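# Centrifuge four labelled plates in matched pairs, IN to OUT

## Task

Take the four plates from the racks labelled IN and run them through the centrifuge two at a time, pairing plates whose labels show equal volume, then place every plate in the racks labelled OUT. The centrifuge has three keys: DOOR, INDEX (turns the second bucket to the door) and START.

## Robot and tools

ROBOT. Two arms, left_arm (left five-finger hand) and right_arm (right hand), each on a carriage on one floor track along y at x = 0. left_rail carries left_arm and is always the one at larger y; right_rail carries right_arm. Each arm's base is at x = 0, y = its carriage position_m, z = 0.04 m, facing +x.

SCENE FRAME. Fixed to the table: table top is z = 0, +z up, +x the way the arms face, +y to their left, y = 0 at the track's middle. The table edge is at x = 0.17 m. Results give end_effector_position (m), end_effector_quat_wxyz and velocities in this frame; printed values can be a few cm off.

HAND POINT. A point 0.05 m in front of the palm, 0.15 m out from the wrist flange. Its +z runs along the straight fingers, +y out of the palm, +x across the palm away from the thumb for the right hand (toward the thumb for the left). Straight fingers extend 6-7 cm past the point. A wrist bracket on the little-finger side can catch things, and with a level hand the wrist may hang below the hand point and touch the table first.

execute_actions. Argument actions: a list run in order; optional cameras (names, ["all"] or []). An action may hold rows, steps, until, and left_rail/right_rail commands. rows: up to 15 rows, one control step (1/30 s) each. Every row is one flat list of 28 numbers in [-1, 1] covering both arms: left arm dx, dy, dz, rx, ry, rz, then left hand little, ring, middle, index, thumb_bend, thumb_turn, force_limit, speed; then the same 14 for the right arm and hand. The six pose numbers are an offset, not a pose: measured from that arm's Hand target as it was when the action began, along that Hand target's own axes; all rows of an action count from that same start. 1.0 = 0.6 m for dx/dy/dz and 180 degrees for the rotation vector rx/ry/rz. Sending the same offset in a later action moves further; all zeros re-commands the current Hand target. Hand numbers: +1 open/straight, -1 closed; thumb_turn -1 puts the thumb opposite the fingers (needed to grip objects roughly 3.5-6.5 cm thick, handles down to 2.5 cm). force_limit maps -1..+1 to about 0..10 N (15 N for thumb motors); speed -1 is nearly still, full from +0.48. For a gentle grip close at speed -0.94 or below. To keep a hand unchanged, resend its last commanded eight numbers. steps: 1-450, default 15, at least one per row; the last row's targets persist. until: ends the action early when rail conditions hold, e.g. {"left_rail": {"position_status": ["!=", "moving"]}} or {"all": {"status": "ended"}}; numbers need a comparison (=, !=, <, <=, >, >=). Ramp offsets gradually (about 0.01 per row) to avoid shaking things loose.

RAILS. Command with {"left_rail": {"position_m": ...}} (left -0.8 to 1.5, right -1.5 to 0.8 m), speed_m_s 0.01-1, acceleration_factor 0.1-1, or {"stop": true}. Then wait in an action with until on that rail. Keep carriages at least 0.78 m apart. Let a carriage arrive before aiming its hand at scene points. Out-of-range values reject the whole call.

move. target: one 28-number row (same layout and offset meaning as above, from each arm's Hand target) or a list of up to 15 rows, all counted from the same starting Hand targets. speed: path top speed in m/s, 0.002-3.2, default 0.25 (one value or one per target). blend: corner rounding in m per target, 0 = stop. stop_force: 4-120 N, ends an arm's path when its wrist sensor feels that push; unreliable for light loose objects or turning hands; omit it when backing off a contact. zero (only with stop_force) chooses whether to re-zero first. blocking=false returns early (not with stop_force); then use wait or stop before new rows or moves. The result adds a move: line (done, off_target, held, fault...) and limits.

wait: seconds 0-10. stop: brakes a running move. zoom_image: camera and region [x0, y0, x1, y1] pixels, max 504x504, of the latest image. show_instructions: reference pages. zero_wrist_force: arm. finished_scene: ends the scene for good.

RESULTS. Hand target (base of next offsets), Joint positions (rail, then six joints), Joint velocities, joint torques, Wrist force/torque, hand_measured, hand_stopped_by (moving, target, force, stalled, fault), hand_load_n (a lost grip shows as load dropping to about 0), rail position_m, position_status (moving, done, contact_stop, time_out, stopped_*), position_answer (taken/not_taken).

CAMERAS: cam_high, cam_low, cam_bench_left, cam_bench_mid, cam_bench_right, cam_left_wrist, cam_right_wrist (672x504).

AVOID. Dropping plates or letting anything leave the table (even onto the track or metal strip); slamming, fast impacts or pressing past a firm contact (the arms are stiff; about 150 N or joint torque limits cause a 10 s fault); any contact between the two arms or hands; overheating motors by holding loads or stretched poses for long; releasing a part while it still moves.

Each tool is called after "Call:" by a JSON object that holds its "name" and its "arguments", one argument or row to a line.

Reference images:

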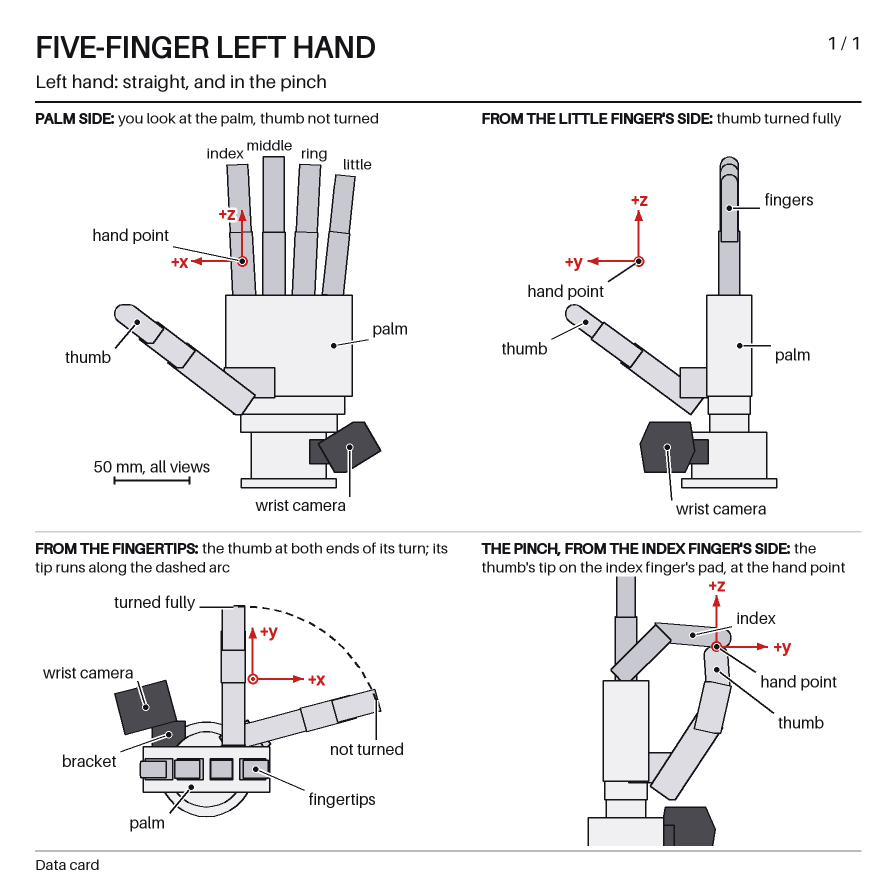

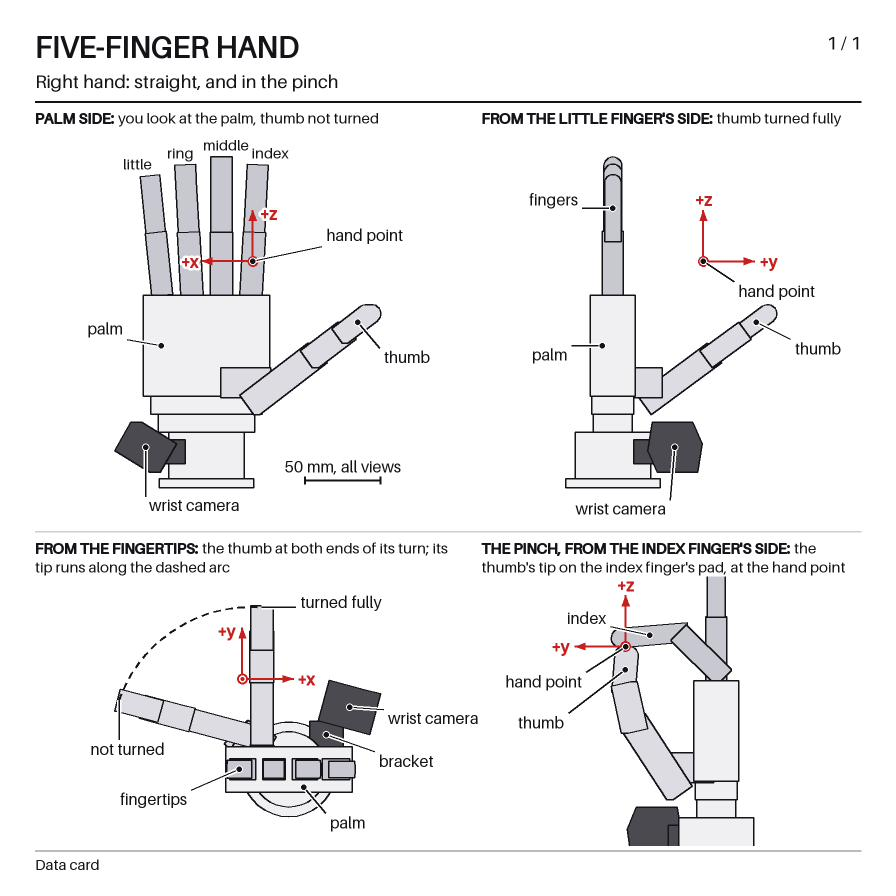

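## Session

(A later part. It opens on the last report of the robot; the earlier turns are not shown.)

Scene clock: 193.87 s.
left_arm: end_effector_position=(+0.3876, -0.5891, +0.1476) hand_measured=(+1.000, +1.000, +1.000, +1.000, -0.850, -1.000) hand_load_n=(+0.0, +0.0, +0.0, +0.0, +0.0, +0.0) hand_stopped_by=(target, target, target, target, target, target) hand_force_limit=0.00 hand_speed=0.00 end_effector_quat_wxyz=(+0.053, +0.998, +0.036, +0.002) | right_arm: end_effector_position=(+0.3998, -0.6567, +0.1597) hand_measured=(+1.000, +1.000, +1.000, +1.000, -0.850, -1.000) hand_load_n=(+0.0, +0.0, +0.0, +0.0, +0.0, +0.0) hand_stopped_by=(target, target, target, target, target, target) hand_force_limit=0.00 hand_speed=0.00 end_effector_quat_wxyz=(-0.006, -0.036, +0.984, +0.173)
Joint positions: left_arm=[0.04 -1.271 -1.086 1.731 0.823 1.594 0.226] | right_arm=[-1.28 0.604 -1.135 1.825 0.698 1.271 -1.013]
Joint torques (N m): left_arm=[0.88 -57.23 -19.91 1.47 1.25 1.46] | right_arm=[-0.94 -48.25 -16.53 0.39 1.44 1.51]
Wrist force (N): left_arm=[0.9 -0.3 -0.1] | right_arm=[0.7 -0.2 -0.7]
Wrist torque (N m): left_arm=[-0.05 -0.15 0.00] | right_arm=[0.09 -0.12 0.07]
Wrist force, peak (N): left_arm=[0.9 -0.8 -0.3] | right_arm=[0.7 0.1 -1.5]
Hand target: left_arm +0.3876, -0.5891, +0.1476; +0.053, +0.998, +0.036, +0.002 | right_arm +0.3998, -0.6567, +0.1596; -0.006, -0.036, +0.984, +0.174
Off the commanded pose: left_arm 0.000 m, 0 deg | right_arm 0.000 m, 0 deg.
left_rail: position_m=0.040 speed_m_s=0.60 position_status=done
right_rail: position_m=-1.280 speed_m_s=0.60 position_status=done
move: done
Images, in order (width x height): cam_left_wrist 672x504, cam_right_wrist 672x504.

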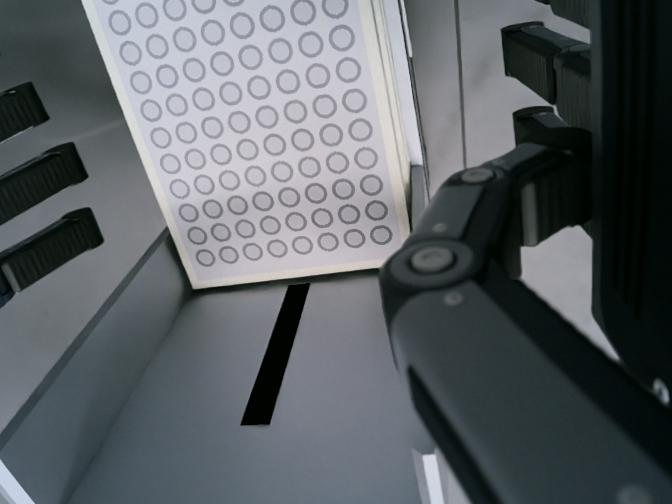

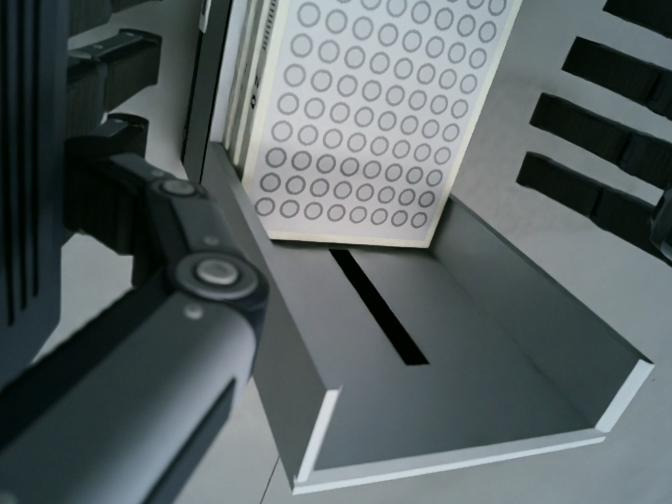

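Call:
{"name": "move", "arguments": {
  "target": [0.005,0.0013,0.0001,0,0,0.0083,1,1,1,1,-0.85,-1,0,0,0.01,-0.0061,-0.0022,0,0,0.0083,1,1,1,1,-0.85,-1,0,0],
  "speed": 0.05,
  "cameras": ["cam_left_wrist", "cam_right_wrist"]
}}

Call:
{"name": "zoom_image", "arguments": {
  "camera": "cam_right_wrist",
  "region": [160, 0, 560, 300]
}}

Call:
{"name": "zoom_image", "arguments": {
  "camera": "cam_left_wrist",
  "region": [60, 0, 460, 300]
}}

Scene clock: 198.40 s.
left_arm: end_effector_position=(+0.3906, -0.5897, +0.1476) hand_measured=(+1.000, +1.000, +1.000, +1.000, -0.850, -1.000) hand_load_n=(+0.0, +0.0, +0.0, +0.0, +0.0, +0.0) hand_stopped_by=(target, target, target, target, target, target) hand_force_limit=0.00 hand_speed=0.00 end_effector_quat_wxyz=(+0.053, +0.998, +0.023, +0.003) | right_arm: end_effector_position=(+0.3941, -0.6610, +0.1596) hand_measured=(+1.000, +1.000, +1.000, +1.000, -0.850, -1.000) hand_load_n=(+0.0, -0.5, +0.0, +0.0, +0.0, +0.0) hand_stopped_by=(target, target, target, target, target, target) hand_force_limit=0.00 hand_speed=0.00 end_effector_quat_wxyz=(-0.009, -0.023, +0.985, +0.173)
Joint positions: left_arm=[0.04 -1.264 -1.083 1.726 0.825 1.595 0.259] | right_arm=[-1.28 0.606 -1.145 1.841 0.692 1.272 -0.985]
Joint torques (N m): left_arm=[10.87 -58.29 -44.22 6.48 2.63 2.06] | right_arm=[12.46 -73.53 -14.03 0.25 2.72 2.51]
Wrist force (N): left_arm=[1.1 -0.1 -0.1] | right_arm=[0.6 0.0 -0.7]
Wrist torque (N m): left_arm=[-0.02 -0.17 0.00] | right_arm=[0.14 -0.10 0.06]
Wrist force, peak (N): left_arm=[1.2 -0.5 -0.2] | right_arm=[1.0 0.0 -1.0]
Hand target: left_arm +0.3906, -0.5897, +0.1476; +0.053, +0.998, +0.023, +0.003 | right_arm +0.3941, -0.6610, +0.1596; -0.009, -0.023, +0.985, +0.173
Off the commanded pose: left_arm 0.000 m, 0 deg | right_arm 0.000 m, 0 deg.
left_rail: position_m=0.040 speed_m_s=0.60 position_status=done
right_rail: position_m=-1.280 speed_m_s=0.60 position_status=done
move: done
Images, in order (width x height): cam_left_wrist 672x504, cam_right_wrist 672x504.

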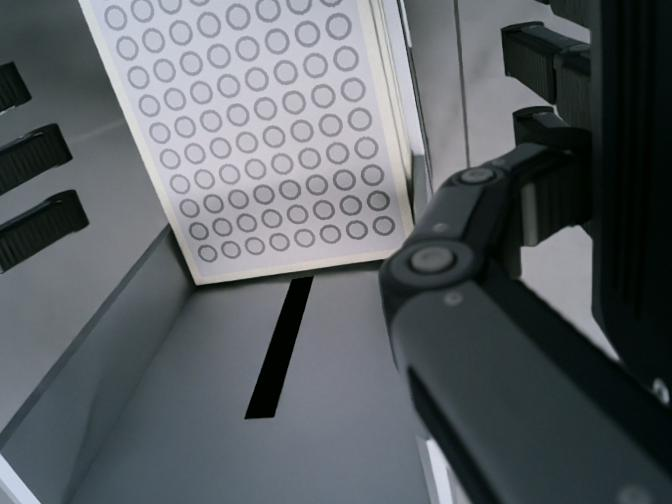

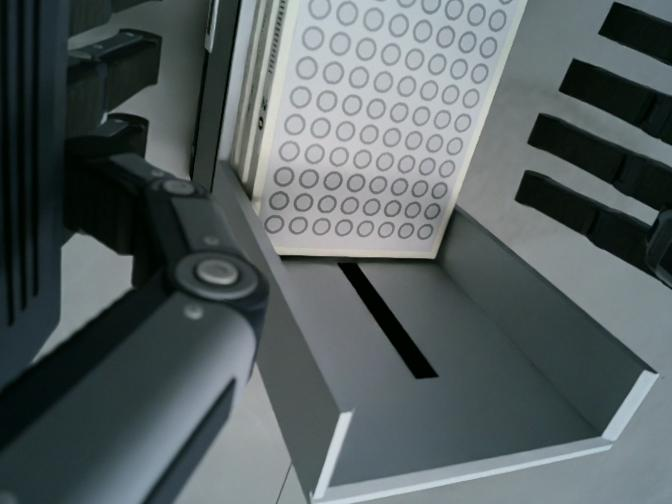

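Scaled by 1.260.

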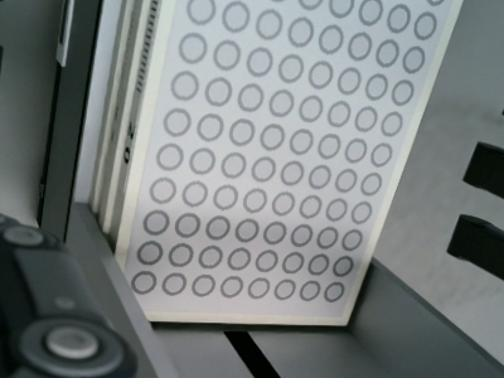

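Scaled by 1.260.

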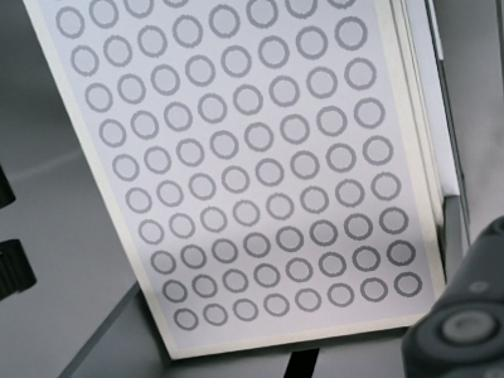

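Call:
{"name": "move", "arguments": {
  "target": [0,0.0414,0.0044,0,0,0,1,1,1,1,-0.85,-1,0,0,0,0.0392,0.01425,0,0,0,1,1,1,1,-0.85,-1,0,0],
  "speed": 0.03,
  "stop_force": 8,
  "cameras": ["cam_left_wrist", "cam_right_wrist"]
}}

Call:
{"name": "zoom_image", "arguments": {
  "camera": "cam_right_wrist",
  "region": [60, 0, 360, 300]
}}

Call:
{"name": "zoom_image", "arguments": {
  "camera": "cam_left_wrist",
  "region": [300, 0, 600, 300]
}}

Scene clock: 200.43 s.
left_arm: end_effector_position=(+0.3914, -0.6068, +0.1476) hand_measured=(+1.000, +1.000, +1.000, +1.000, -0.850, -1.000) hand_load_n=(+0.0, +0.0, +0.0, +0.0, +0.0, +0.0) hand_stopped_by=(target, target, target, target, target, target) hand_force_limit=0.00 hand_speed=0.00 end_effector_quat_wxyz=(+0.053, +0.998, +0.023, +0.003) | right_arm: end_effector_position=(+0.3932, -0.6439, +0.1596) hand_measured=(+1.000, +1.000, +1.000, +1.000, -0.850, -1.000) hand_load_n=(+0.0, +0.0, +0.0, +0.0, +0.0, +0.0) hand_stopped_by=(target, target, target, target, target, target) hand_force_limit=0.00 hand_speed=0.00 end_effector_quat_wxyz=(-0.009, -0.023, +0.985, +0.173)
Joint positions: left_arm=[0.04 -1.271 -1.063 1.693 0.838 1.594 0.252] | right_arm=[-1.28 0.631 -1.128 1.813 0.696 1.276 -0.959]
Joint torques (N m): left_arm=[8.18 -91.83 -19.89 1.45 2 2.11] | right_arm=[-15.96 -74.71 -15.91 0.47 -4.05 -2.86]
Wrist force (N): left_arm=[1.2 -0.4 -0.2] | right_arm=[0.4 -0.3 -0.7]
Wrist torque (N m): left_arm=[-0.06 -0.18 0.09] | right_arm=[0.09 -0.08 0.31]
Wrist force, peak (N): left_arm=[1.3 -0.4 0.1] | right_arm=[0.7 -0.8 -1.0]
Hand target: left_arm +0.3914, -0.6068, +0.1476; +0.053, +0.998, +0.023, +0.003 (not the last commanded pose) | right_arm +0.3932, -0.6439, +0.1596; -0.009, -0.023, +0.985, +0.173 (not the last commanded pose)
Off the commanded pose: left_arm 0.008 m, 0 deg | right_arm 0.008 m, 0 deg.
left_rail: position_m=0.040 speed_m_s=0.60 position_status=done
right_rail: position_m=-1.280 speed_m_s=0.60 position_status=done
move: held (left_arm, right_arm; a check stopped the path); limits=held
pose unreachable (left arm): on one or more control steps of this call, first in action 0 (counted from 0), this arm could not follow its commanded pose, so it was not sent that pose on those steps. It may still have moved: this result reports where it is.
cause: moving toward the commanded pose would bring a part of the arm too close to another arm (a part of this arm just beyond joint 5 (wrist 1) and a part of the right arm just beyond its joint 5 (wrist 1), along the way the arms are being sent, or toward where that arm still pushes).
pose unreachable (right arm): on one or more control steps of this call, first in action 0 (counted from 0), this arm could not follow its commanded pose, so it was not sent that pose on those steps. It may still have moved: this result reports where it is.
cause: moving toward the commanded pose would bring a part of the arm too close to another arm (a part of this arm just beyond joint 5 (wrist 1) and a part of the left arm just beyond its joint 5 (wrist 1), along the way the arms are being sent, or toward where that arm still pushes).
Images, in order (width x height): cam_left_wrist 672x504, cam_right_wrist 672x504.

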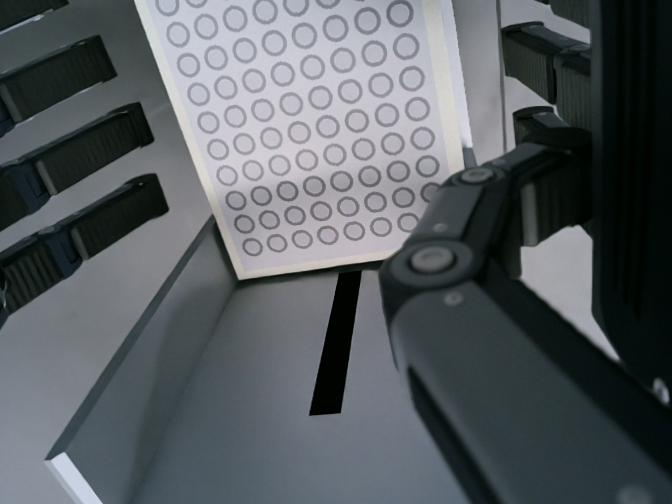

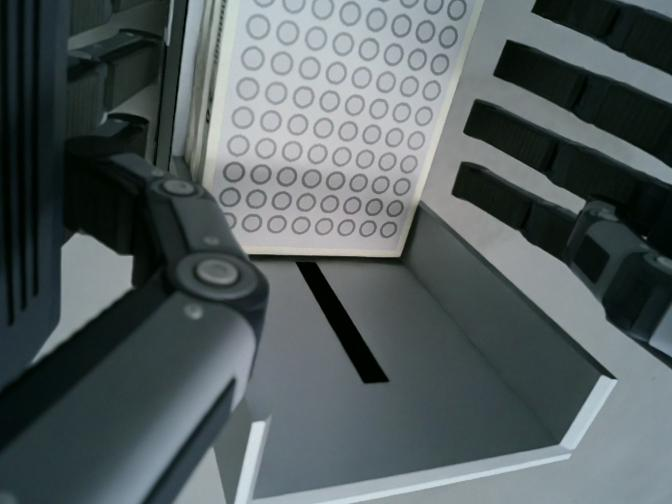

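Scaled by 1.680.

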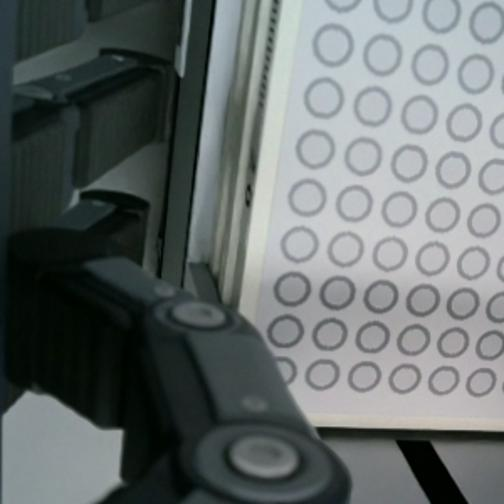

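Scaled by 1.680.

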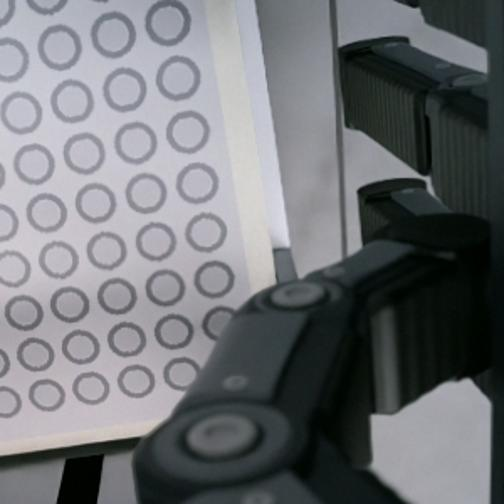

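Call:
{"name": "move", "arguments": {
  "target": [
    [0,-0.0332,-0.0035,0,0,0,1,1,1,1,-0.85,-1,0,0,0,-0.0313,-0.0114,0,0,0,1,1,1,1,-0.85,-1,0,0],
    [0,0.0191,-0.5007,0,0,0,1,1,1,1,-0.85,-1,0,0,0,0.1397,-0.4812,0,0,0,1,1,1,1,-0.85,-1,0,0]
  ],
  "speed": [0.08, 0.25]
}}

Scene clock: 208.90 s.
left_arm: end_effector_position=(+0.3896, -0.5866, +0.4474) hand_measured=(+1.000, +1.000, +1.000, +1.000, -0.850, -1.000) hand_load_n=(+0.0, +0.0, +0.0, +0.0, +0.0, +0.0) hand_stopped_by=(target, target, target, target, target, target) hand_force_limit=0.00 hand_speed=0.00 end_effector_quat_wxyz=(+0.053, +0.998, +0.023, +0.003) | right_arm: end_effector_position=(+0.3968, -0.6637, +0.4594) hand_measured=(+1.000, +1.000, +1.000, +1.000, -0.850, -1.000) hand_load_n=(+0.0, +0.0, +0.0, +0.0, +0.0, +0.0) hand_stopped_by=(target, target, target, target, target, target) hand_force_limit=0.00 hand_speed=0.00 end_effector_quat_wxyz=(-0.009, -0.023, +0.985, +0.173)
Joint positions: left_arm=[0.04 -1.264 -1.279 1.434 1.313 1.595 0.259] | right_arm=[-1.28 0.599 -1.357 1.547 1.2 1.27 -0.991]
Joint torques (N m): left_arm=[-7.28 -78.23 -53.5 6.76 2.88 -0.25] | right_arm=[-17.37 -64.3 -46.05 6.49 2.96 -2.86]
Wrist force (N): left_arm=[0.7 0.0 0.0] | right_arm=[0.8 0.2 -0.9]
Wrist torque (N m): left_arm=[-0.03 -0.07 0.12] | right_arm=[0.17 -0.13 0.34]
Wrist force, peak (N): left_arm=[0.9 -0.6 1.5] | right_arm=[0.8 0.3 -2.2]
Hand target: left_arm +0.3896, -0.5867, +0.4475; +0.053, +0.998, +0.023, +0.003 | right_arm +0.3968, -0.6637, +0.4596; -0.009, -0.023, +0.985, +0.173
Off the commanded pose: left_arm 0.000 m, 0 deg | right_arm 0.000 m, 0 deg.
left_rail: position_m=0.040 speed_m_s=0.60 position_status=done
right_rail: position_m=-1.280 speed_m_s=0.60 position_status=done
move: done

Call:
{"name": "execute_actions", "arguments": {
  "actions": [
    {"left_rail": {"position_m": 0.4}, "right_rail": {"position_m": -1.5}, "steps": 150, "until": {"all": {"status": "ended"}}}
  ]
}}

Scene clock: 209.40 s.
left_arm: end_effector_position=(+0.3896, -0.5867, +0.4475) hand_measured=(+1.000, +1.000, +1.000, +1.000, -0.850, -1.000) hand_load_n=(+0.0, +0.0, +0.0, +0.0, +0.0, +0.0) hand_stopped_by=(target, target, target, target, target, target) hand_force_limit=0.00 hand_speed=0.00 end_effector_quat_wxyz=(+0.053, +0.998, +0.023, +0.003) | right_arm: end_effector_position=(+0.3968, -0.6637, +0.4596) hand_measured=(+1.000, +1.000, +1.000, +1.000, -0.850, -1.000) hand_load_n=(+0.0, +0.0, +0.0, +0.0, +0.0, +0.0) hand_stopped_by=(target, target, target, target, target, target) hand_force_limit=0.00 hand_speed=0.00 end_effector_quat_wxyz=(-0.009, -0.023, +0.985, +0.173)
Joint positions: left_arm=[0.04 -1.264 -1.279 1.434 1.313 1.595 0.259] | right_arm=[-1.28 0.599 -1.357 1.546 1.201 1.27 -0.991]
Joint torques (N m): left_arm=[-2.76 -76.49 -51.81 6.52 2.49 0.81] | right_arm=[-17.62 -63.89 -45.11 5.98 2.9 -2.94]
Wrist force (N): left_arm=[0.9 -0.1 0.1] | right_arm=[0.2 0.2 -0.9]
Wrist torque (N m): left_arm=[-0.05 -0.10 0.13] | right_arm=[0.19 -0.04 0.32]
Wrist force, peak (N): left_arm=[0.9 -0.7 0.1] | right_arm=[0.3 0.3 -1.3]
Hand target: left_arm +0.3896, -0.5867, +0.4475; +0.053, +0.998, +0.023, +0.003 | right_arm +0.3968, -0.6637, +0.4596; -0.009, -0.023, +0.985, +0.173
Off the commanded pose: left_arm 0.000 m, 0 deg | right_arm 0.000 m, 0 deg.
left_rail: position_m=0.040 speed_m_s=0.60 position_status=stopped_for_other_arm position_answer=taken
right_rail: position_m=-1.280 speed_m_s=0.60 position_status=stopped_for_other_arm position_answer=taken

Call:
{"name": "move", "arguments": {
  "target": [0.0079,-0.1656,-0.0174,0,0,0,1,1,1,1,-0.85,-1,0,0,0.0079,-0.1565,-0.0569,0,0,0,1,1,1,1,-0.85,-1,0,0],
  "speed": 0.25
}}

Call:
{"name": "execute_actions", "arguments": {
  "actions": [
    {"steps": 40},
    {"left_rail": {"position_m": 0.4}, "right_rail": {"position_m": -1.5}, "steps": 150, "until": {"all": {"status": "ended"}}}
  ]
}}

Scene clock: 210.67 s.
left_arm: end_effector_position=(+0.3897, -0.4867, +0.4475) hand_measured=(+1.000, +1.000, +1.000, +1.000, -0.850, -1.000) hand_load_n=(+0.0, +0.0, +0.0, +0.0, +0.0, +0.0) hand_stopped_by=(target, target, target, target, target, target) hand_force_limit=0.00 hand_speed=0.00 end_effector_quat_wxyz=(+0.053, +0.998, +0.023, +0.003) | right_arm: end_effector_position=(+0.3970, -0.7636, +0.4596) hand_measured=(+1.000, +1.000, +1.000, +1.000, -0.850, -1.000) hand_load_n=(+0.5, +0.0, +0.0, +0.0, +0.0, +0.0) hand_stopped_by=(target, target, target, target, target, target) hand_force_limit=0.00 hand_speed=0.00 end_effector_quat_wxyz=(-0.009, -0.023, +0.985, +0.173)
Joint positions: left_arm=[0.04 -1.207 -1.415 1.603 1.281 1.601 0.316] | right_arm=[-1.28 0.436 -1.478 1.699 1.222 1.245 -1.16]
Joint torques (N m): left_arm=[8.09 -66.99 -29.32 1.44 2.72 1.93] | right_arm=[-16.51 -52.78 -24.09 6.28 -4.38 -2.16]
Wrist force (N): left_arm=[0.8 -0.2 -0.6] | right_arm=[0.3 0.2 -0.7]
Wrist torque (N m): left_arm=[-0.01 -0.16 -0.02] | right_arm=[0.17 -0.06 0.32]
Wrist force, peak (N): left_arm=[0.6 -1.6 -0.9] | right_arm=[0.8 -1.2 -1.2]
Hand target: left_arm +0.3897, -0.4866, +0.4475; +0.053, +0.998, +0.023, +0.003 | right_arm +0.3970, -0.7637, +0.4596; -0.009, -0.023, +0.985, +0.173
Off the commanded pose: left_arm 0.000 m, 0 deg | right_arm 0.000 m, 0 deg.
left_rail: position_m=0.040 speed_m_s=0.60 position_status=stopped_for_other_arm position_answer=taken
right_rail: position_m=-1.280 speed_m_s=0.60 position_status=stopped_for_other_arm position_answer=taken
move: done

Scene clock: 213.70 s.
left_arm: end_effector_position=(+0.3897, -0.1266, +0.4475) hand_measured=(+1.000, +1.000, +1.000, +1.000, -0.850, -1.000) hand_load_n=(+0.0, +0.0, +0.0, +0.0, +0.0, +0.5) hand_stopped_by=(target, target, target, target, target, target) hand_force_limit=0.00 hand_speed=0.00 end_effector_quat_wxyz=(+0.053, +0.998, +0.023, +0.003) | right_arm: end_effector_position=(+0.3970, -0.9837, +0.4596) hand_measured=(+1.000, +1.000, +1.000, +1.000, -0.850, -1.000) hand_load_n=(+0.0, +0.0, +0.0, +0.0, +0.0, +0.0) hand_stopped_by=(target, target, target, target, target, target) hand_force_limit=0.00 hand_speed=0.00 end_effector_quat_wxyz=(-0.009, -0.023, +0.985, +0.173)
Joint positions: left_arm=[0.4 -1.207 -1.415 1.603 1.281 1.601 0.316] | right_arm=[-1.5 0.436 -1.478 1.699 1.222 1.245 -1.161]
Joint torques (N m): left_arm=[-8.27 -46.66 -33.85 4.33 0.09 2.13] | right_arm=[-6.52 -43.82 -26.87 5.21 -2.16 -2.95]
Wrist force (N): left_arm=[0.4 -0.6 -0.8] | right_arm=[0.0 -0.3 -0.6]
Wrist torque (N m): left_arm=[-0.04 -0.12 -0.02] | right_arm=[0.09 -0.01 0.29]
Wrist force, peak (N): left_arm=[0.4 -1.4 -0.8] | right_arm=[0.4 -0.9 -1.2]
Hand target: left_arm +0.3897, -0.1267, +0.4475; +0.053, +0.998, +0.023, +0.003 | right_arm +0.3970, -0.9837, +0.4596; -0.009, -0.023, +0.985, +0.173
Off the commanded pose: left_arm 0.000 m, 0 deg | right_arm 0.000 m, 0 deg.
left_rail: position_m=0.400 speed_m_s=0.60 position_status=done
right_rail: position_m=-1.500 speed_m_s=0.60 position_status=done

Call:
{"name": "move", "arguments": {
  "target": [
    [0.2983,-0.0975,-0.1478,0.0791,0.2420,0,1,1,1,1,-0.85,-1,0,0,0.0983,0.2257,-0.1248,-0.1817,0.0791,0,1,1,1,1,-0.85,-1,0,0],
    [0.4052,-0.1325,-0.4760,0.1583,0.4841,0,1,1,1,1,-0.85,-1,0,0,0.1490,0.3422,-0.3698,-0.3633,0.1582,0,1,1,1,1,-0.85,-1,0,0],
    [0.2558,-0.0838,-0.7853,0.2374,0.7261,0,1,1,1,1,-0.85,-1,0,0,0.1332,0.3060,-0.6430,-0.5450,0.2374,0,1,1,1,1,-0.85,-1,0,0],
    [-0.0597,0.0195,-0.8880,0.3168,0.9688,0,1,1,1,1,-0.85,-1,0,0,0.0568,0.1305,-0.8418,-0.7266,0.3165,0,1,1,1,1,-0.85,-1,0,0]
  ],
  "speed": 0.4,
  "blend": 0.02
}}

Scene clock: 219.63 s.
left_arm: end_effector_position=(+0.3503, -0.0840, +0.9784) hand_measured=(+1.000, +1.000, +1.000, +1.000, -0.850, -1.000) hand_load_n=(+0.0, +0.5, +0.0, +0.0, +0.0, +0.0) hand_stopped_by=(target, target, target, target, target, target) hand_force_limit=0.00 hand_speed=0.00 end_effector_quat_wxyz=(-0.334, -0.016, +0.050, +0.941) | right_arm: end_effector_position=(+0.3722, -1.0841, +0.9612) hand_measured=(+1.000, +1.000, +1.000, +1.000, -0.850, -1.000) hand_load_n=(+0.0, +0.0, +0.0, +0.0, +0.0, +0.0) hand_stopped_by=(target, target, target, target, target, target) hand_force_limit=0.00 hand_speed=0.00 end_effector_quat_wxyz=(-0.395, -0.066, +0.161, +0.902)
Joint positions: left_arm=[0.4 -1.208 -1.415 1.604 1.281 -1.601 0.317] | right_arm=[-1.5 0.437 -1.478 1.699 1.221 -1.244 -1.16]
Joint torques (N m): left_arm=[7.7 -68.63 -50.95 6.84 -1.82 -2.08] | right_arm=[12.75 -52.54 -44.17 6.95 -4.39 -2.91]
Wrist force (N): left_arm=[-0.2 -1.4 4.1] | right_arm=[-0.5 0.2 -3.6]
Wrist torque (N m): left_arm=[0.07 0.16 0.24] | right_arm=[0.66 0.02 0.33]
Wrist force, peak (N): left_arm=[1.2 -1.8 4.4] | right_arm=[-0.7 0.3 -4.1]
Hand target: left_arm +0.3502, -0.0841, +0.9785; -0.334, -0.016, +0.050, +0.941 | right_arm +0.3722, -1.0842, +0.9613; -0.395, -0.066, +0.161, +0.902
Off the commanded pose: left_arm 0.000 m, 0 deg | right_arm 0.000 m, 0 deg.
left_rail: position_m=0.400 speed_m_s=0.60 position_status=done
right_rail: position_m=-1.500 speed_m_s=0.60 position_status=done
move: done

Call:
{"name": "move", "arguments": {
  "target": [
    [0.1080,0.3227,-0.0672,-0.2374,0.0779,-0.0076,1,1,1,1,-0.85,-1,0,0,-0.3247,0.1237,-0.0478,-0.0946,-0.2171,0.0803,1,1,1,1,-0.85,-1,0,0],
    [0.1765,0.5032,-0.3552,-0.4749,0.1558,-0.0151,1,1,1,1,-0.85,-1,0,0,-0.5530,0.1247,-0.3142,-0.1891,-0.4342,0.1605,1,1,1,1,-0.85,-1,0,0],
    [0.1653,0.4360,-0.6952,-0.7123,0.2336,-0.0227,1,1,1,1,-0.85,-1,0,0,-0.5513,0.0023,-0.6428,-0.2837,-0.6512,0.2408,1,1,1,1,-0.85,-1,0,0],
    [0.0810,0.1603,-0.8880,-0.9497,0.3115,-0.0302,1,1,1,1,-0.85,-1,0,0,-0.3203,-0.1717,-0.8413,-0.3782,-0.8683,0.3210,1,1,1,1,-0.85,-1,0,0]
  ],
  "speed": 0.4,
  "blend": 0.02
}}

Scene clock: 225.40 s.
left_arm: end_effector_position=(+0.4071, -0.2334, +0.4589) hand_measured=(+1.000, +1.000, +1.000, +1.000, -0.850, -1.000) hand_load_n=(+0.0, +0.0, +0.0, +0.0, +0.0, +0.0) hand_stopped_by=(target, target, target, target, target, target) hand_force_limit=0.00 hand_speed=0.00 end_effector_quat_wxyz=(+0.003, -0.022, +0.998, -0.053) | right_arm: end_effector_position=(+0.5555, -0.9982, +0.4500) hand_measured=(+1.000, +1.000, +1.000, +1.000, -0.850, -1.000) hand_load_n=(+0.0, +0.0, +0.0, +0.0, +0.0, +0.0) hand_stopped_by=(target, target, target, target, target, target) hand_force_limit=0.00 hand_speed=0.00 end_effector_quat_wxyz=(-0.174, +0.984, +0.023, -0.009)
Joint positions: left_arm=[0.4 -1.208 -1.414 1.603 4.423 -1.601 0.317] | right_arm=[-1.5 0.437 -1.478 1.699 4.363 -1.244 -1.16]
Joint torques (N m): left_arm=[-8.98 -47.6 -36.64 -1.69 2.62 -2.35] | right_arm=[-16.23 -38.05 -51.39 -1.15 4.06 -3]
Wrist force (N): left_arm=[0.4 -1.1 -0.8] | right_arm=[0.4 0.3 -1.1]
Wrist torque (N m): left_arm=[-0.11 -0.10 0.09] | right_arm=[0.04 -0.04 0.25]
Wrist force, peak (N): left_arm=[-0.6 -3.8 3.9] | right_arm=[-0.6 0.0 -4.4]
Hand target: left_arm +0.4071, -0.2333, +0.4589; +0.003, -0.022, +0.998, -0.053 | right_arm +0.5555, -0.9983, +0.4500; -0.174, +0.984, +0.023, -0.009
Off the commanded pose: left_arm 0.000 m, 0 deg | right_arm 0.000 m, 0 deg.
left_rail: position_m=0.400 speed_m_s=0.60 position_status=done
right_rail: position_m=-1.500 speed_m_s=0.60 position_status=done
move: done

Call:
{"name": "move", "arguments": {
  "target": [
    [0.0555,-0.0658,0,0,0,-0.25,1,1,1,1,-0.85,-1,0,0,-0.0555,-0.0658,0,0,0,0.25,1,1,1,1,-0.85,-1,0,0],
    [0.0483,-0.1517,0,0,0,-0.5,1,1,1,1,-0.85,-1,0,0,-0.0483,-0.1517,0,0,0,0.5,1,1,1,1,-0.85,-1,0,0],
    [-0.0175,-0.2072,0,0,0,-0.75,1,1,1,1,-0.85,-1,0,0,0.0175,-0.2072,0,0,0,0.75,1,1,1,1,-0.85,-1,0,0],
    [-0.1033,-0.2,0,0,0,-1,1,1,1,1,-0.85,-1,0,0,0.1033,-0.2,0,0,0,1,1,1,1,1,-0.85,-1,0,0]
  ],
  "speed": 0.5,
  "blend": 0.01,
  "cameras": ["cam_high", "cam_left_wrist", "cam_right_wrist"]
}}

Scene clock: 229.93 s.
left_arm: end_effector_position=(+0.4744, -0.3497, +0.4717) hand_measured=(+1.000, +1.000, +1.000, +1.000, -0.850, -1.000) hand_load_n=(+0.0, +0.0, +0.0, +0.0, +0.0, +0.0) hand_stopped_by=(target, target, target, target, target, target) hand_force_limit=0.00 hand_speed=0.00 end_effector_quat_wxyz=(+0.053, +0.998, +0.022, +0.003) | right_arm: end_effector_position=(+0.6122, -0.8827, +0.4906) hand_measured=(+1.000, +1.000, +1.000, +1.000, -0.850, -1.000) hand_load_n=(+0.0, +0.0, +0.0, +0.0, +0.0, +0.0) hand_stopped_by=(target, target, target, target, target, target) hand_force_limit=0.00 hand_speed=0.00 end_effector_quat_wxyz=(-0.009, -0.023, +0.984, +0.174)
Joint positions: left_arm=[0.4 -1.207 -1.415 1.603 4.423 -1.601 -2.824] | right_arm=[-1.5 0.436 -1.478 1.699 4.363 -1.244 1.981]
Joint torques (N m): left_arm=[-9.69 -45.29 -59.82 -2.06 2.75 -1.77] | right_arm=[13.59 -37.63 -51.45 -7 -2.83 2.54]
Wrist force (N): left_arm=[0.9 -0.5 -0.7] | right_arm=[0.1 -0.2 -0.4]
Wrist torque (N m): left_arm=[-0.04 -0.16 0.12] | right_arm=[0.09 -0.05 0.03]
Wrist force, peak (N): left_arm=[1.3 -0.6 -0.9] | right_arm=[0.3 0.6 -1.2]
Hand target: left_arm +0.4744, -0.3497, +0.4717; +0.053, +0.998, +0.022, +0.003 | right_arm +0.6122, -0.8827, +0.4906; -0.009, -0.023, +0.984, +0.174
Off the commanded pose: left_arm 0.000 m, 0 deg | right_arm 0.000 m, 0 deg.
left_rail: position_m=0.400 speed_m_s=0.60 position_status=done
right_rail: position_m=-1.500 speed_m_s=0.60 position_status=done
move: done
Images, in order (width x height): cam_high 672x504, cam_left_wrist 672x504, cam_right_wrist 672x504.

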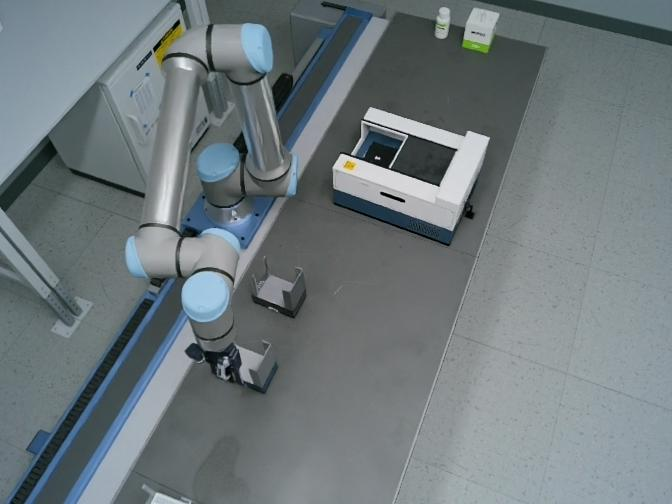

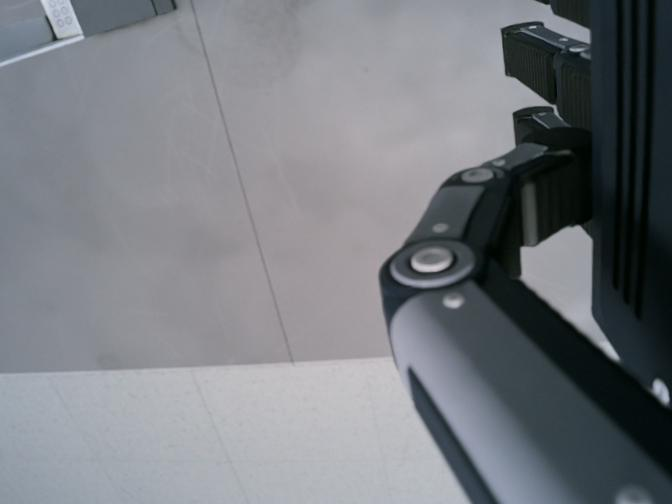

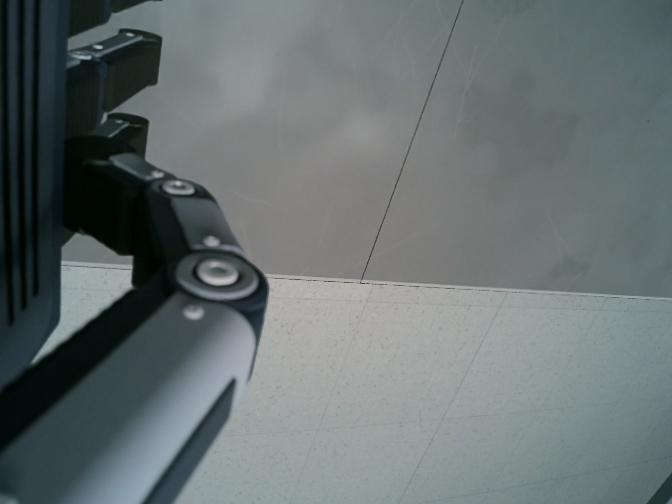

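Call:
{"name": "move", "arguments": {
  "target": [-0.124,-0.294,0.187,0,0,0,1,1,1,1,-0.85,-1,0,0,0.3663,-0.1282,0.2205,0,0,0,1,1,1,1,-0.85,-1,0,0],
  "speed": 0.25
}}

Call:
{"name": "execute_actions", "arguments": {
  "actions": [
    {"steps": 20},
    {"left_rail": {"position_m": 0.04}, "right_rail": {"position_m": -1.28}, "steps": 150, "until": {"all": {"status": "ended"}}}
  ],
  "cameras": ["cam_left_wrist", "cam_right_wrist", "cam_bench_right"]
}}

Scene clock: 232.40 s.
left_arm: end_effector_position=(+0.3931, -0.1897, +0.3414) hand_measured=(+1.000, +1.000, +1.000, +1.000, -0.850, -1.000) hand_load_n=(+0.0, +0.0, +0.0, +0.0, +0.0, +0.0) hand_stopped_by=(target, target, target, target, target, target) hand_force_limit=0.00 hand_speed=0.00 end_effector_quat_wxyz=(+0.053, +0.998, +0.022, +0.003) | right_arm: end_effector_position=(+0.3927, -0.9202, +0.3421) hand_measured=(+1.000, +1.000, +1.000, +1.000, -0.850, -1.000) hand_load_n=(+0.0, +0.0, +0.0, +0.0, +0.0, +0.0) hand_stopped_by=(target, target, target, target, target, target) hand_force_limit=0.00 hand_speed=0.00 end_effector_quat_wxyz=(-0.009, -0.023, +0.984, +0.174)
Joint positions: left_arm=[0.4 -1.239 -1.643 2.083 4.17 -1.597 -2.856] | right_arm=[-1.5 0.547 -1.698 2.201 4.045 -1.26 2.097]
Joint torques (N m): left_arm=[-8.76 -49.21 -29.71 -7.18 2.62 -2.3] | right_arm=[11.47 -38.86 -27.26 -6.66 -2.88 2.33]
Wrist force (N): left_arm=[1.1 -0.1 0.1] | right_arm=[0.3 0.0 -0.3]
Wrist torque (N m): left_arm=[-0.05 -0.13 0.12] | right_arm=[0.07 -0.06 0.04]
Wrist force, peak (N): left_arm=[1.3 0.6 -1.6] | right_arm=[1.7 -0.7 0.2]
Hand target: left_arm +0.3931, -0.1896, +0.3413; +0.053, +0.998, +0.022, +0.003 | right_arm +0.3926, -0.9203, +0.3421; -0.009, -0.023, +0.984, +0.174
Off the commanded pose: left_arm 0.000 m, 0 deg | right_arm 0.000 m, 0 deg.
left_rail: position_m=0.400 speed_m_s=0.60 position_status=done
right_rail: position_m=-1.500 speed_m_s=0.60 position_status=done
move: done

Scene clock: 234.77 s.
left_arm: end_effector_position=(+0.3931, -0.5496, +0.3413) hand_measured=(+1.000, +1.000, +1.000, +1.000, -0.850, -1.000) hand_load_n=(+0.0, +0.0, +0.0, +0.0, +0.0, +0.0) hand_stopped_by=(target, target, target, target, target, target) hand_force_limit=0.00 hand_speed=0.00 end_effector_quat_wxyz=(+0.053, +0.998, +0.022, +0.003) | right_arm: end_effector_position=(+0.3926, -0.7003, +0.3421) hand_measured=(+1.000, +1.000, +1.000, +1.000, -0.850, -1.000) hand_load_n=(+0.0, +0.0, +0.0, +0.0, +0.0, -0.5) hand_stopped_by=(target, target, target, target, target, target) hand_force_limit=0.00 hand_speed=0.00 end_effector_quat_wxyz=(-0.009, -0.023, +0.984, +0.174)
Joint positions: left_arm=[0.04 -1.239 -1.643 2.083 4.17 -1.597 -2.856] | right_arm=[-1.28 0.547 -1.699 2.201 4.045 -1.26 2.097]
Joint torques (N m): left_arm=[6.9 -25.38 -48.41 -5.8 1.59 -2.32] | right_arm=[8.62 -21.57 -39.25 -4.97 -1.11 2.32]
Wrist force (N): left_arm=[1.0 -0.4 0.1] | right_arm=[0.3 0.1 -0.3]
Wrist torque (N m): left_arm=[-0.10 -0.11 0.13] | right_arm=[0.10 -0.06 0.05]
Wrist force, peak (N): left_arm=[1.3 -1.4 0.1] | right_arm=[0.2 -1.4 -0.7]
Hand target: left_arm +0.3931, -0.5496, +0.3413; +0.053, +0.998, +0.022, +0.003 | right_arm +0.3926, -0.7003, +0.3421; -0.009, -0.023, +0.984, +0.174
Off the commanded pose: left_arm 0.000 m, 0 deg | right_arm 0.000 m, 0 deg.
left_rail: position_m=0.040 speed_m_s=0.60 position_status=done
right_rail: position_m=-1.280 speed_m_s=0.60 position_status=done
Images, in order (width x height): cam_bench_right 672x504, cam_left_wrist 672x504, cam_right_wrist 672x504.

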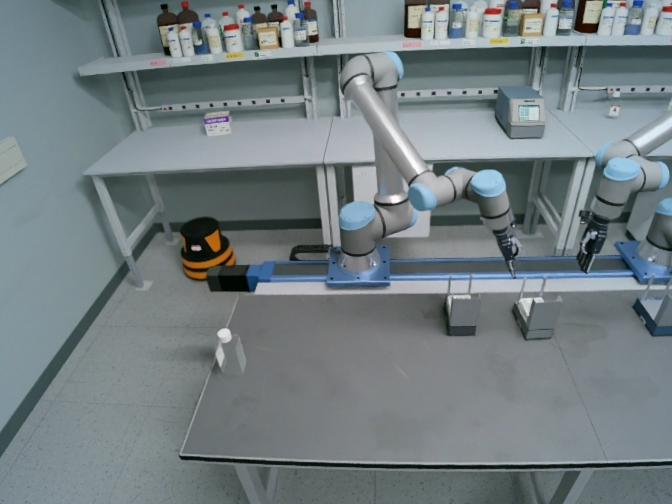

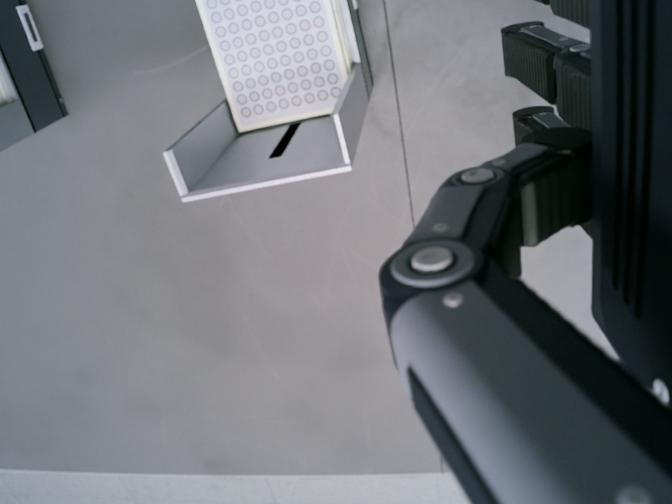

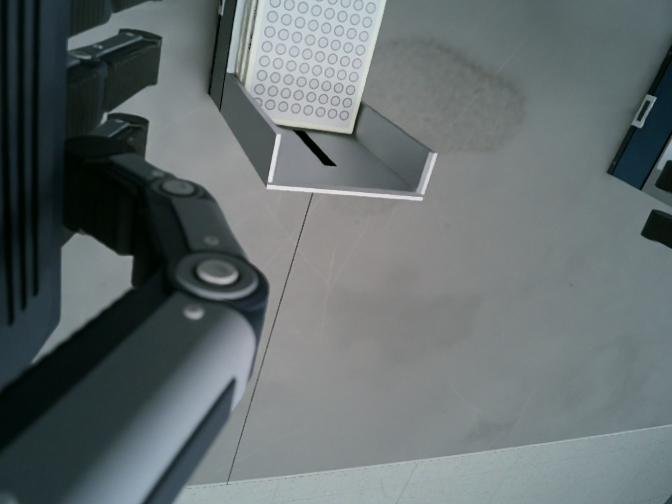

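Call:
{"name": "move", "arguments": {
  "target": [
    [-0.0072,0.0662,0.0070,0,0,0,1,1,1,1,-0.85,-1,0,0,-0.0055,0.0613,0.0223,0,0,0,1,1,1,1,-0.85,-1,0,0],
    [-0.0072,0.0325,0.3280,0,0,0,1,1,1,1,-0.85,-1,0,0,-0.0055,-0.0427,0.3082,0,0,0,1,1,1,1,-0.85,-1,0,0]
  ],
  "speed": [0.1, 0.12],
  "cameras": ["cam_left_wrist", "cam_right_wrist"]
}}

Call:
{"name": "zoom_image", "arguments": {
  "camera": "cam_right_wrist",
  "region": [160, 0, 560, 300]
}}

Call:
{"name": "zoom_image", "arguments": {
  "camera": "cam_left_wrist",
  "region": [60, 0, 460, 300]
}}

Scene clock: 238.20 s.
left_arm: end_effector_position=(+0.3912, -0.5898, +0.1477) hand_measured=(+1.000, +1.000, +1.000, +1.000, -0.850, -1.000) hand_load_n=(+0.0, +0.0, +0.0, +0.0, +0.0, +0.0) hand_stopped_by=(target, target, target, target, target, target) hand_force_limit=0.00 hand_speed=0.00 end_effector_quat_wxyz=(+0.053, +0.998, +0.022, +0.003) | right_arm: end_effector_position=(+0.3922, -0.6608, +0.1596) hand_measured=(+1.000, +1.000, +1.000, +1.000, -0.850, -1.000) hand_load_n=(+0.0, +0.0, +0.0, +0.0, +0.0, +0.0) hand_stopped_by=(target, target, target, target, target, target) hand_force_limit=0.00 hand_speed=0.00 end_effector_quat_wxyz=(-0.009, -0.023, +0.984, +0.174)
Joint positions: left_arm=[0.04 -1.263 -1.365 2.206 3.769 -1.595 -2.88] | right_arm=[-1.28 0.607 -1.392 2.313 3.607 -1.27 2.158]
Joint torques (N m): left_arm=[8.03 -34.19 -22.1 -6.86 -2.42 1.87] | right_arm=[12.94 -29.03 -17.05 -7.01 -0.35 2.31]
Wrist force (N): left_arm=[0.7 -0.5 0.0] | right_arm=[0.4 0.3 -0.2]
Wrist torque (N m): left_arm=[-0.12 -0.04 0.08] | right_arm=[0.14 -0.06 0.08]
Wrist force, peak (N): left_arm=[1.2 -1.0 0.3] | right_arm=[0.6 0.1 -1.6]
Hand target: left_arm +0.3912, -0.5898, +0.1476; +0.053, +0.998, +0.022, +0.003 | right_arm +0.3922, -0.6608, +0.1596; -0.009, -0.023, +0.984, +0.174
Off the commanded pose: left_arm 0.000 m, 0 deg | right_arm 0.000 m, 0 deg.
left_rail: position_m=0.040 speed_m_s=0.60 position_status=done
right_rail: position_m=-1.280 speed_m_s=0.60 position_status=done
move: done
Images, in order (width x height): cam_left_wrist 672x504, cam_right_wrist 672x504.

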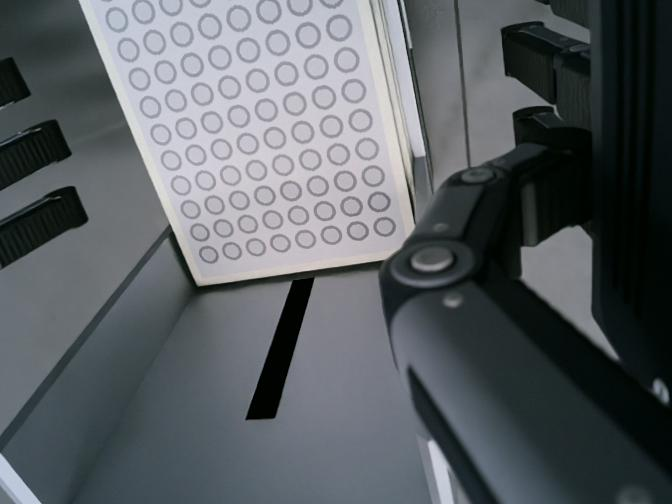

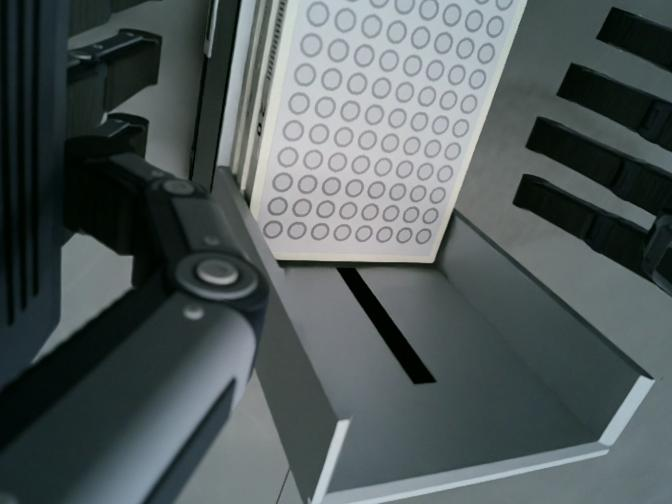

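Scaled by 1.260.

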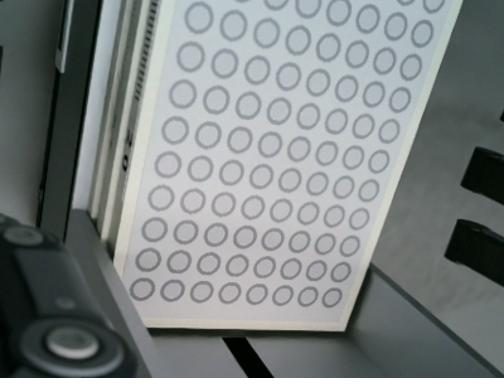

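Scaled by 1.260.

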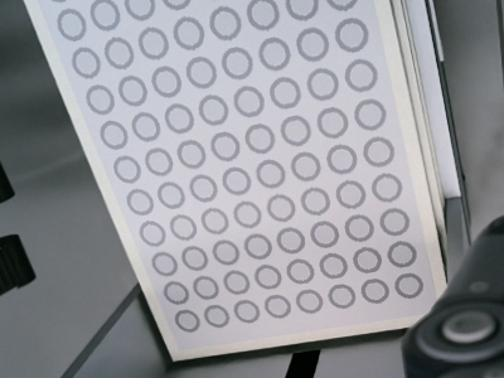

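Call:
{"name": "move", "arguments": {
  "target": [0,0.0413,0.0043,0,0,0,1,1,1,1,-0.85,-1,0,0,-0.0033,0.0387,0.0141,0,0,0,1,1,1,1,-0.85,-1,0,0],
  "speed": 0.03,
  "stop_force": 8,
  "cameras": ["cam_left_wrist", "cam_right_wrist"]
}}

Call:
{"name": "zoom_image", "arguments": {
  "camera": "cam_right_wrist",
  "region": [60, 0, 360, 300]
}}

Call:
{"name": "zoom_image", "arguments": {
  "camera": "cam_left_wrist",
  "region": [300, 0, 600, 300]
}}

Scene clock: 240.50 s.
left_arm: end_effector_position=(+0.3924, -0.6147, +0.1477) hand_measured=(+1.000, +1.000, +1.000, +1.000, -0.850, -1.000) hand_load_n=(+0.0, +0.0, +0.0, +0.0, +0.0, +0.0) hand_stopped_by=(target, target, target, target, target, target) hand_force_limit=0.00 hand_speed=0.00 end_effector_quat_wxyz=(+0.053, +0.998, +0.022, +0.003) | right_arm: end_effector_position=(+0.3930, -0.6360, +0.1596) hand_measured=(+1.000, +1.000, +1.000, +1.000, -0.850, -1.000) hand_load_n=(+0.0, +0.0, +0.0, +0.0, +0.0, +0.0) hand_stopped_by=(target, target, target, target, target, target) hand_force_limit=0.00 hand_speed=0.00 end_effector_quat_wxyz=(-0.009, -0.023, +0.984, +0.174)
Joint positions: left_arm=[0.04 -1.273 -1.335 2.165 3.779 -1.594 -2.89] | right_arm=[-1.28 0.641 -1.361 2.276 3.604 -1.276 2.193]
Joint torques (N m): left_arm=[-6.73 -40.49 -46.49 -1.84 2.64 -2.22] | right_arm=[12.81 -32.78 -37.35 -7.03 -3.01 2.4]
Wrist force (N): left_arm=[0.9 -0.4 -0.3] | right_arm=[0.3 -0.3 -0.8]
Wrist torque (N m): left_arm=[-0.10 -0.08 0.16] | right_arm=[0.09 -0.03 0.05]
Wrist force, peak (N): left_arm=[1.1 -0.7 -0.5] | right_arm=[0.7 -0.2 -1.0]
Hand target: left_arm +0.3924, -0.6147, +0.1477; +0.053, +0.998, +0.022, +0.003 | right_arm +0.3930, -0.6360, +0.1596; -0.009, -0.023, +0.984, +0.174
Off the commanded pose: left_arm 0.000 m, 0 deg | right_arm 0.000 m, 0 deg.
left_rail: position_m=0.040 speed_m_s=0.60 position_status=done
right_rail: position_m=-1.280 speed_m_s=0.60 position_status=done
move: done
Images, in order (width x height): cam_left_wrist 672x504, cam_right_wrist 672x504.

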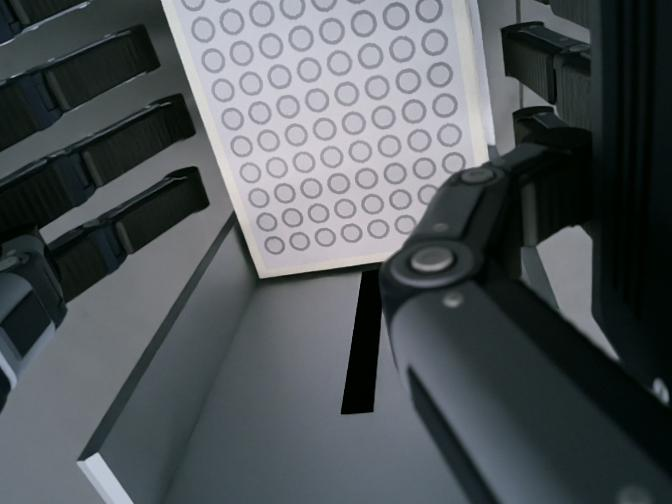

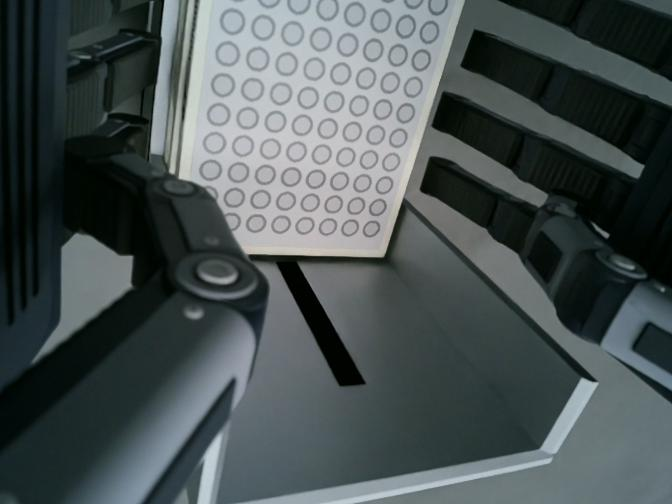

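Scaled by 1.680.

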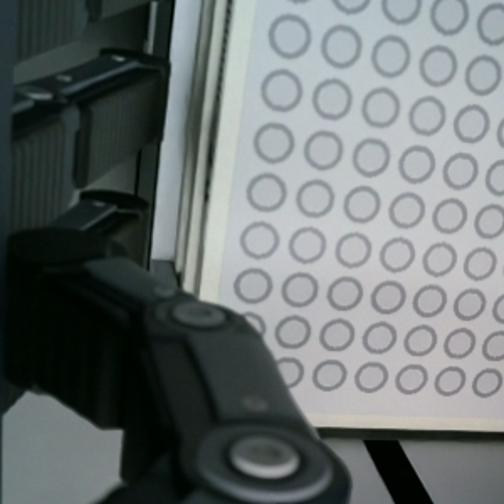

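Scaled by 1.680.

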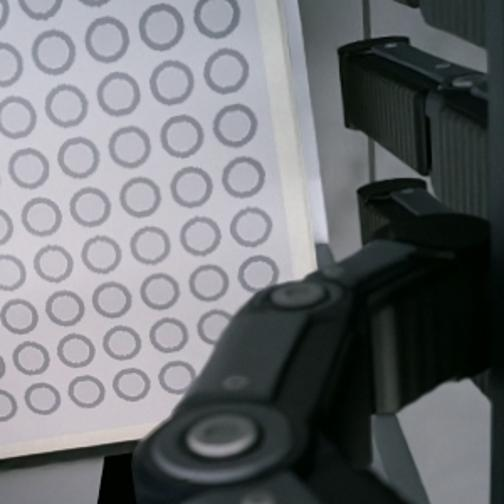

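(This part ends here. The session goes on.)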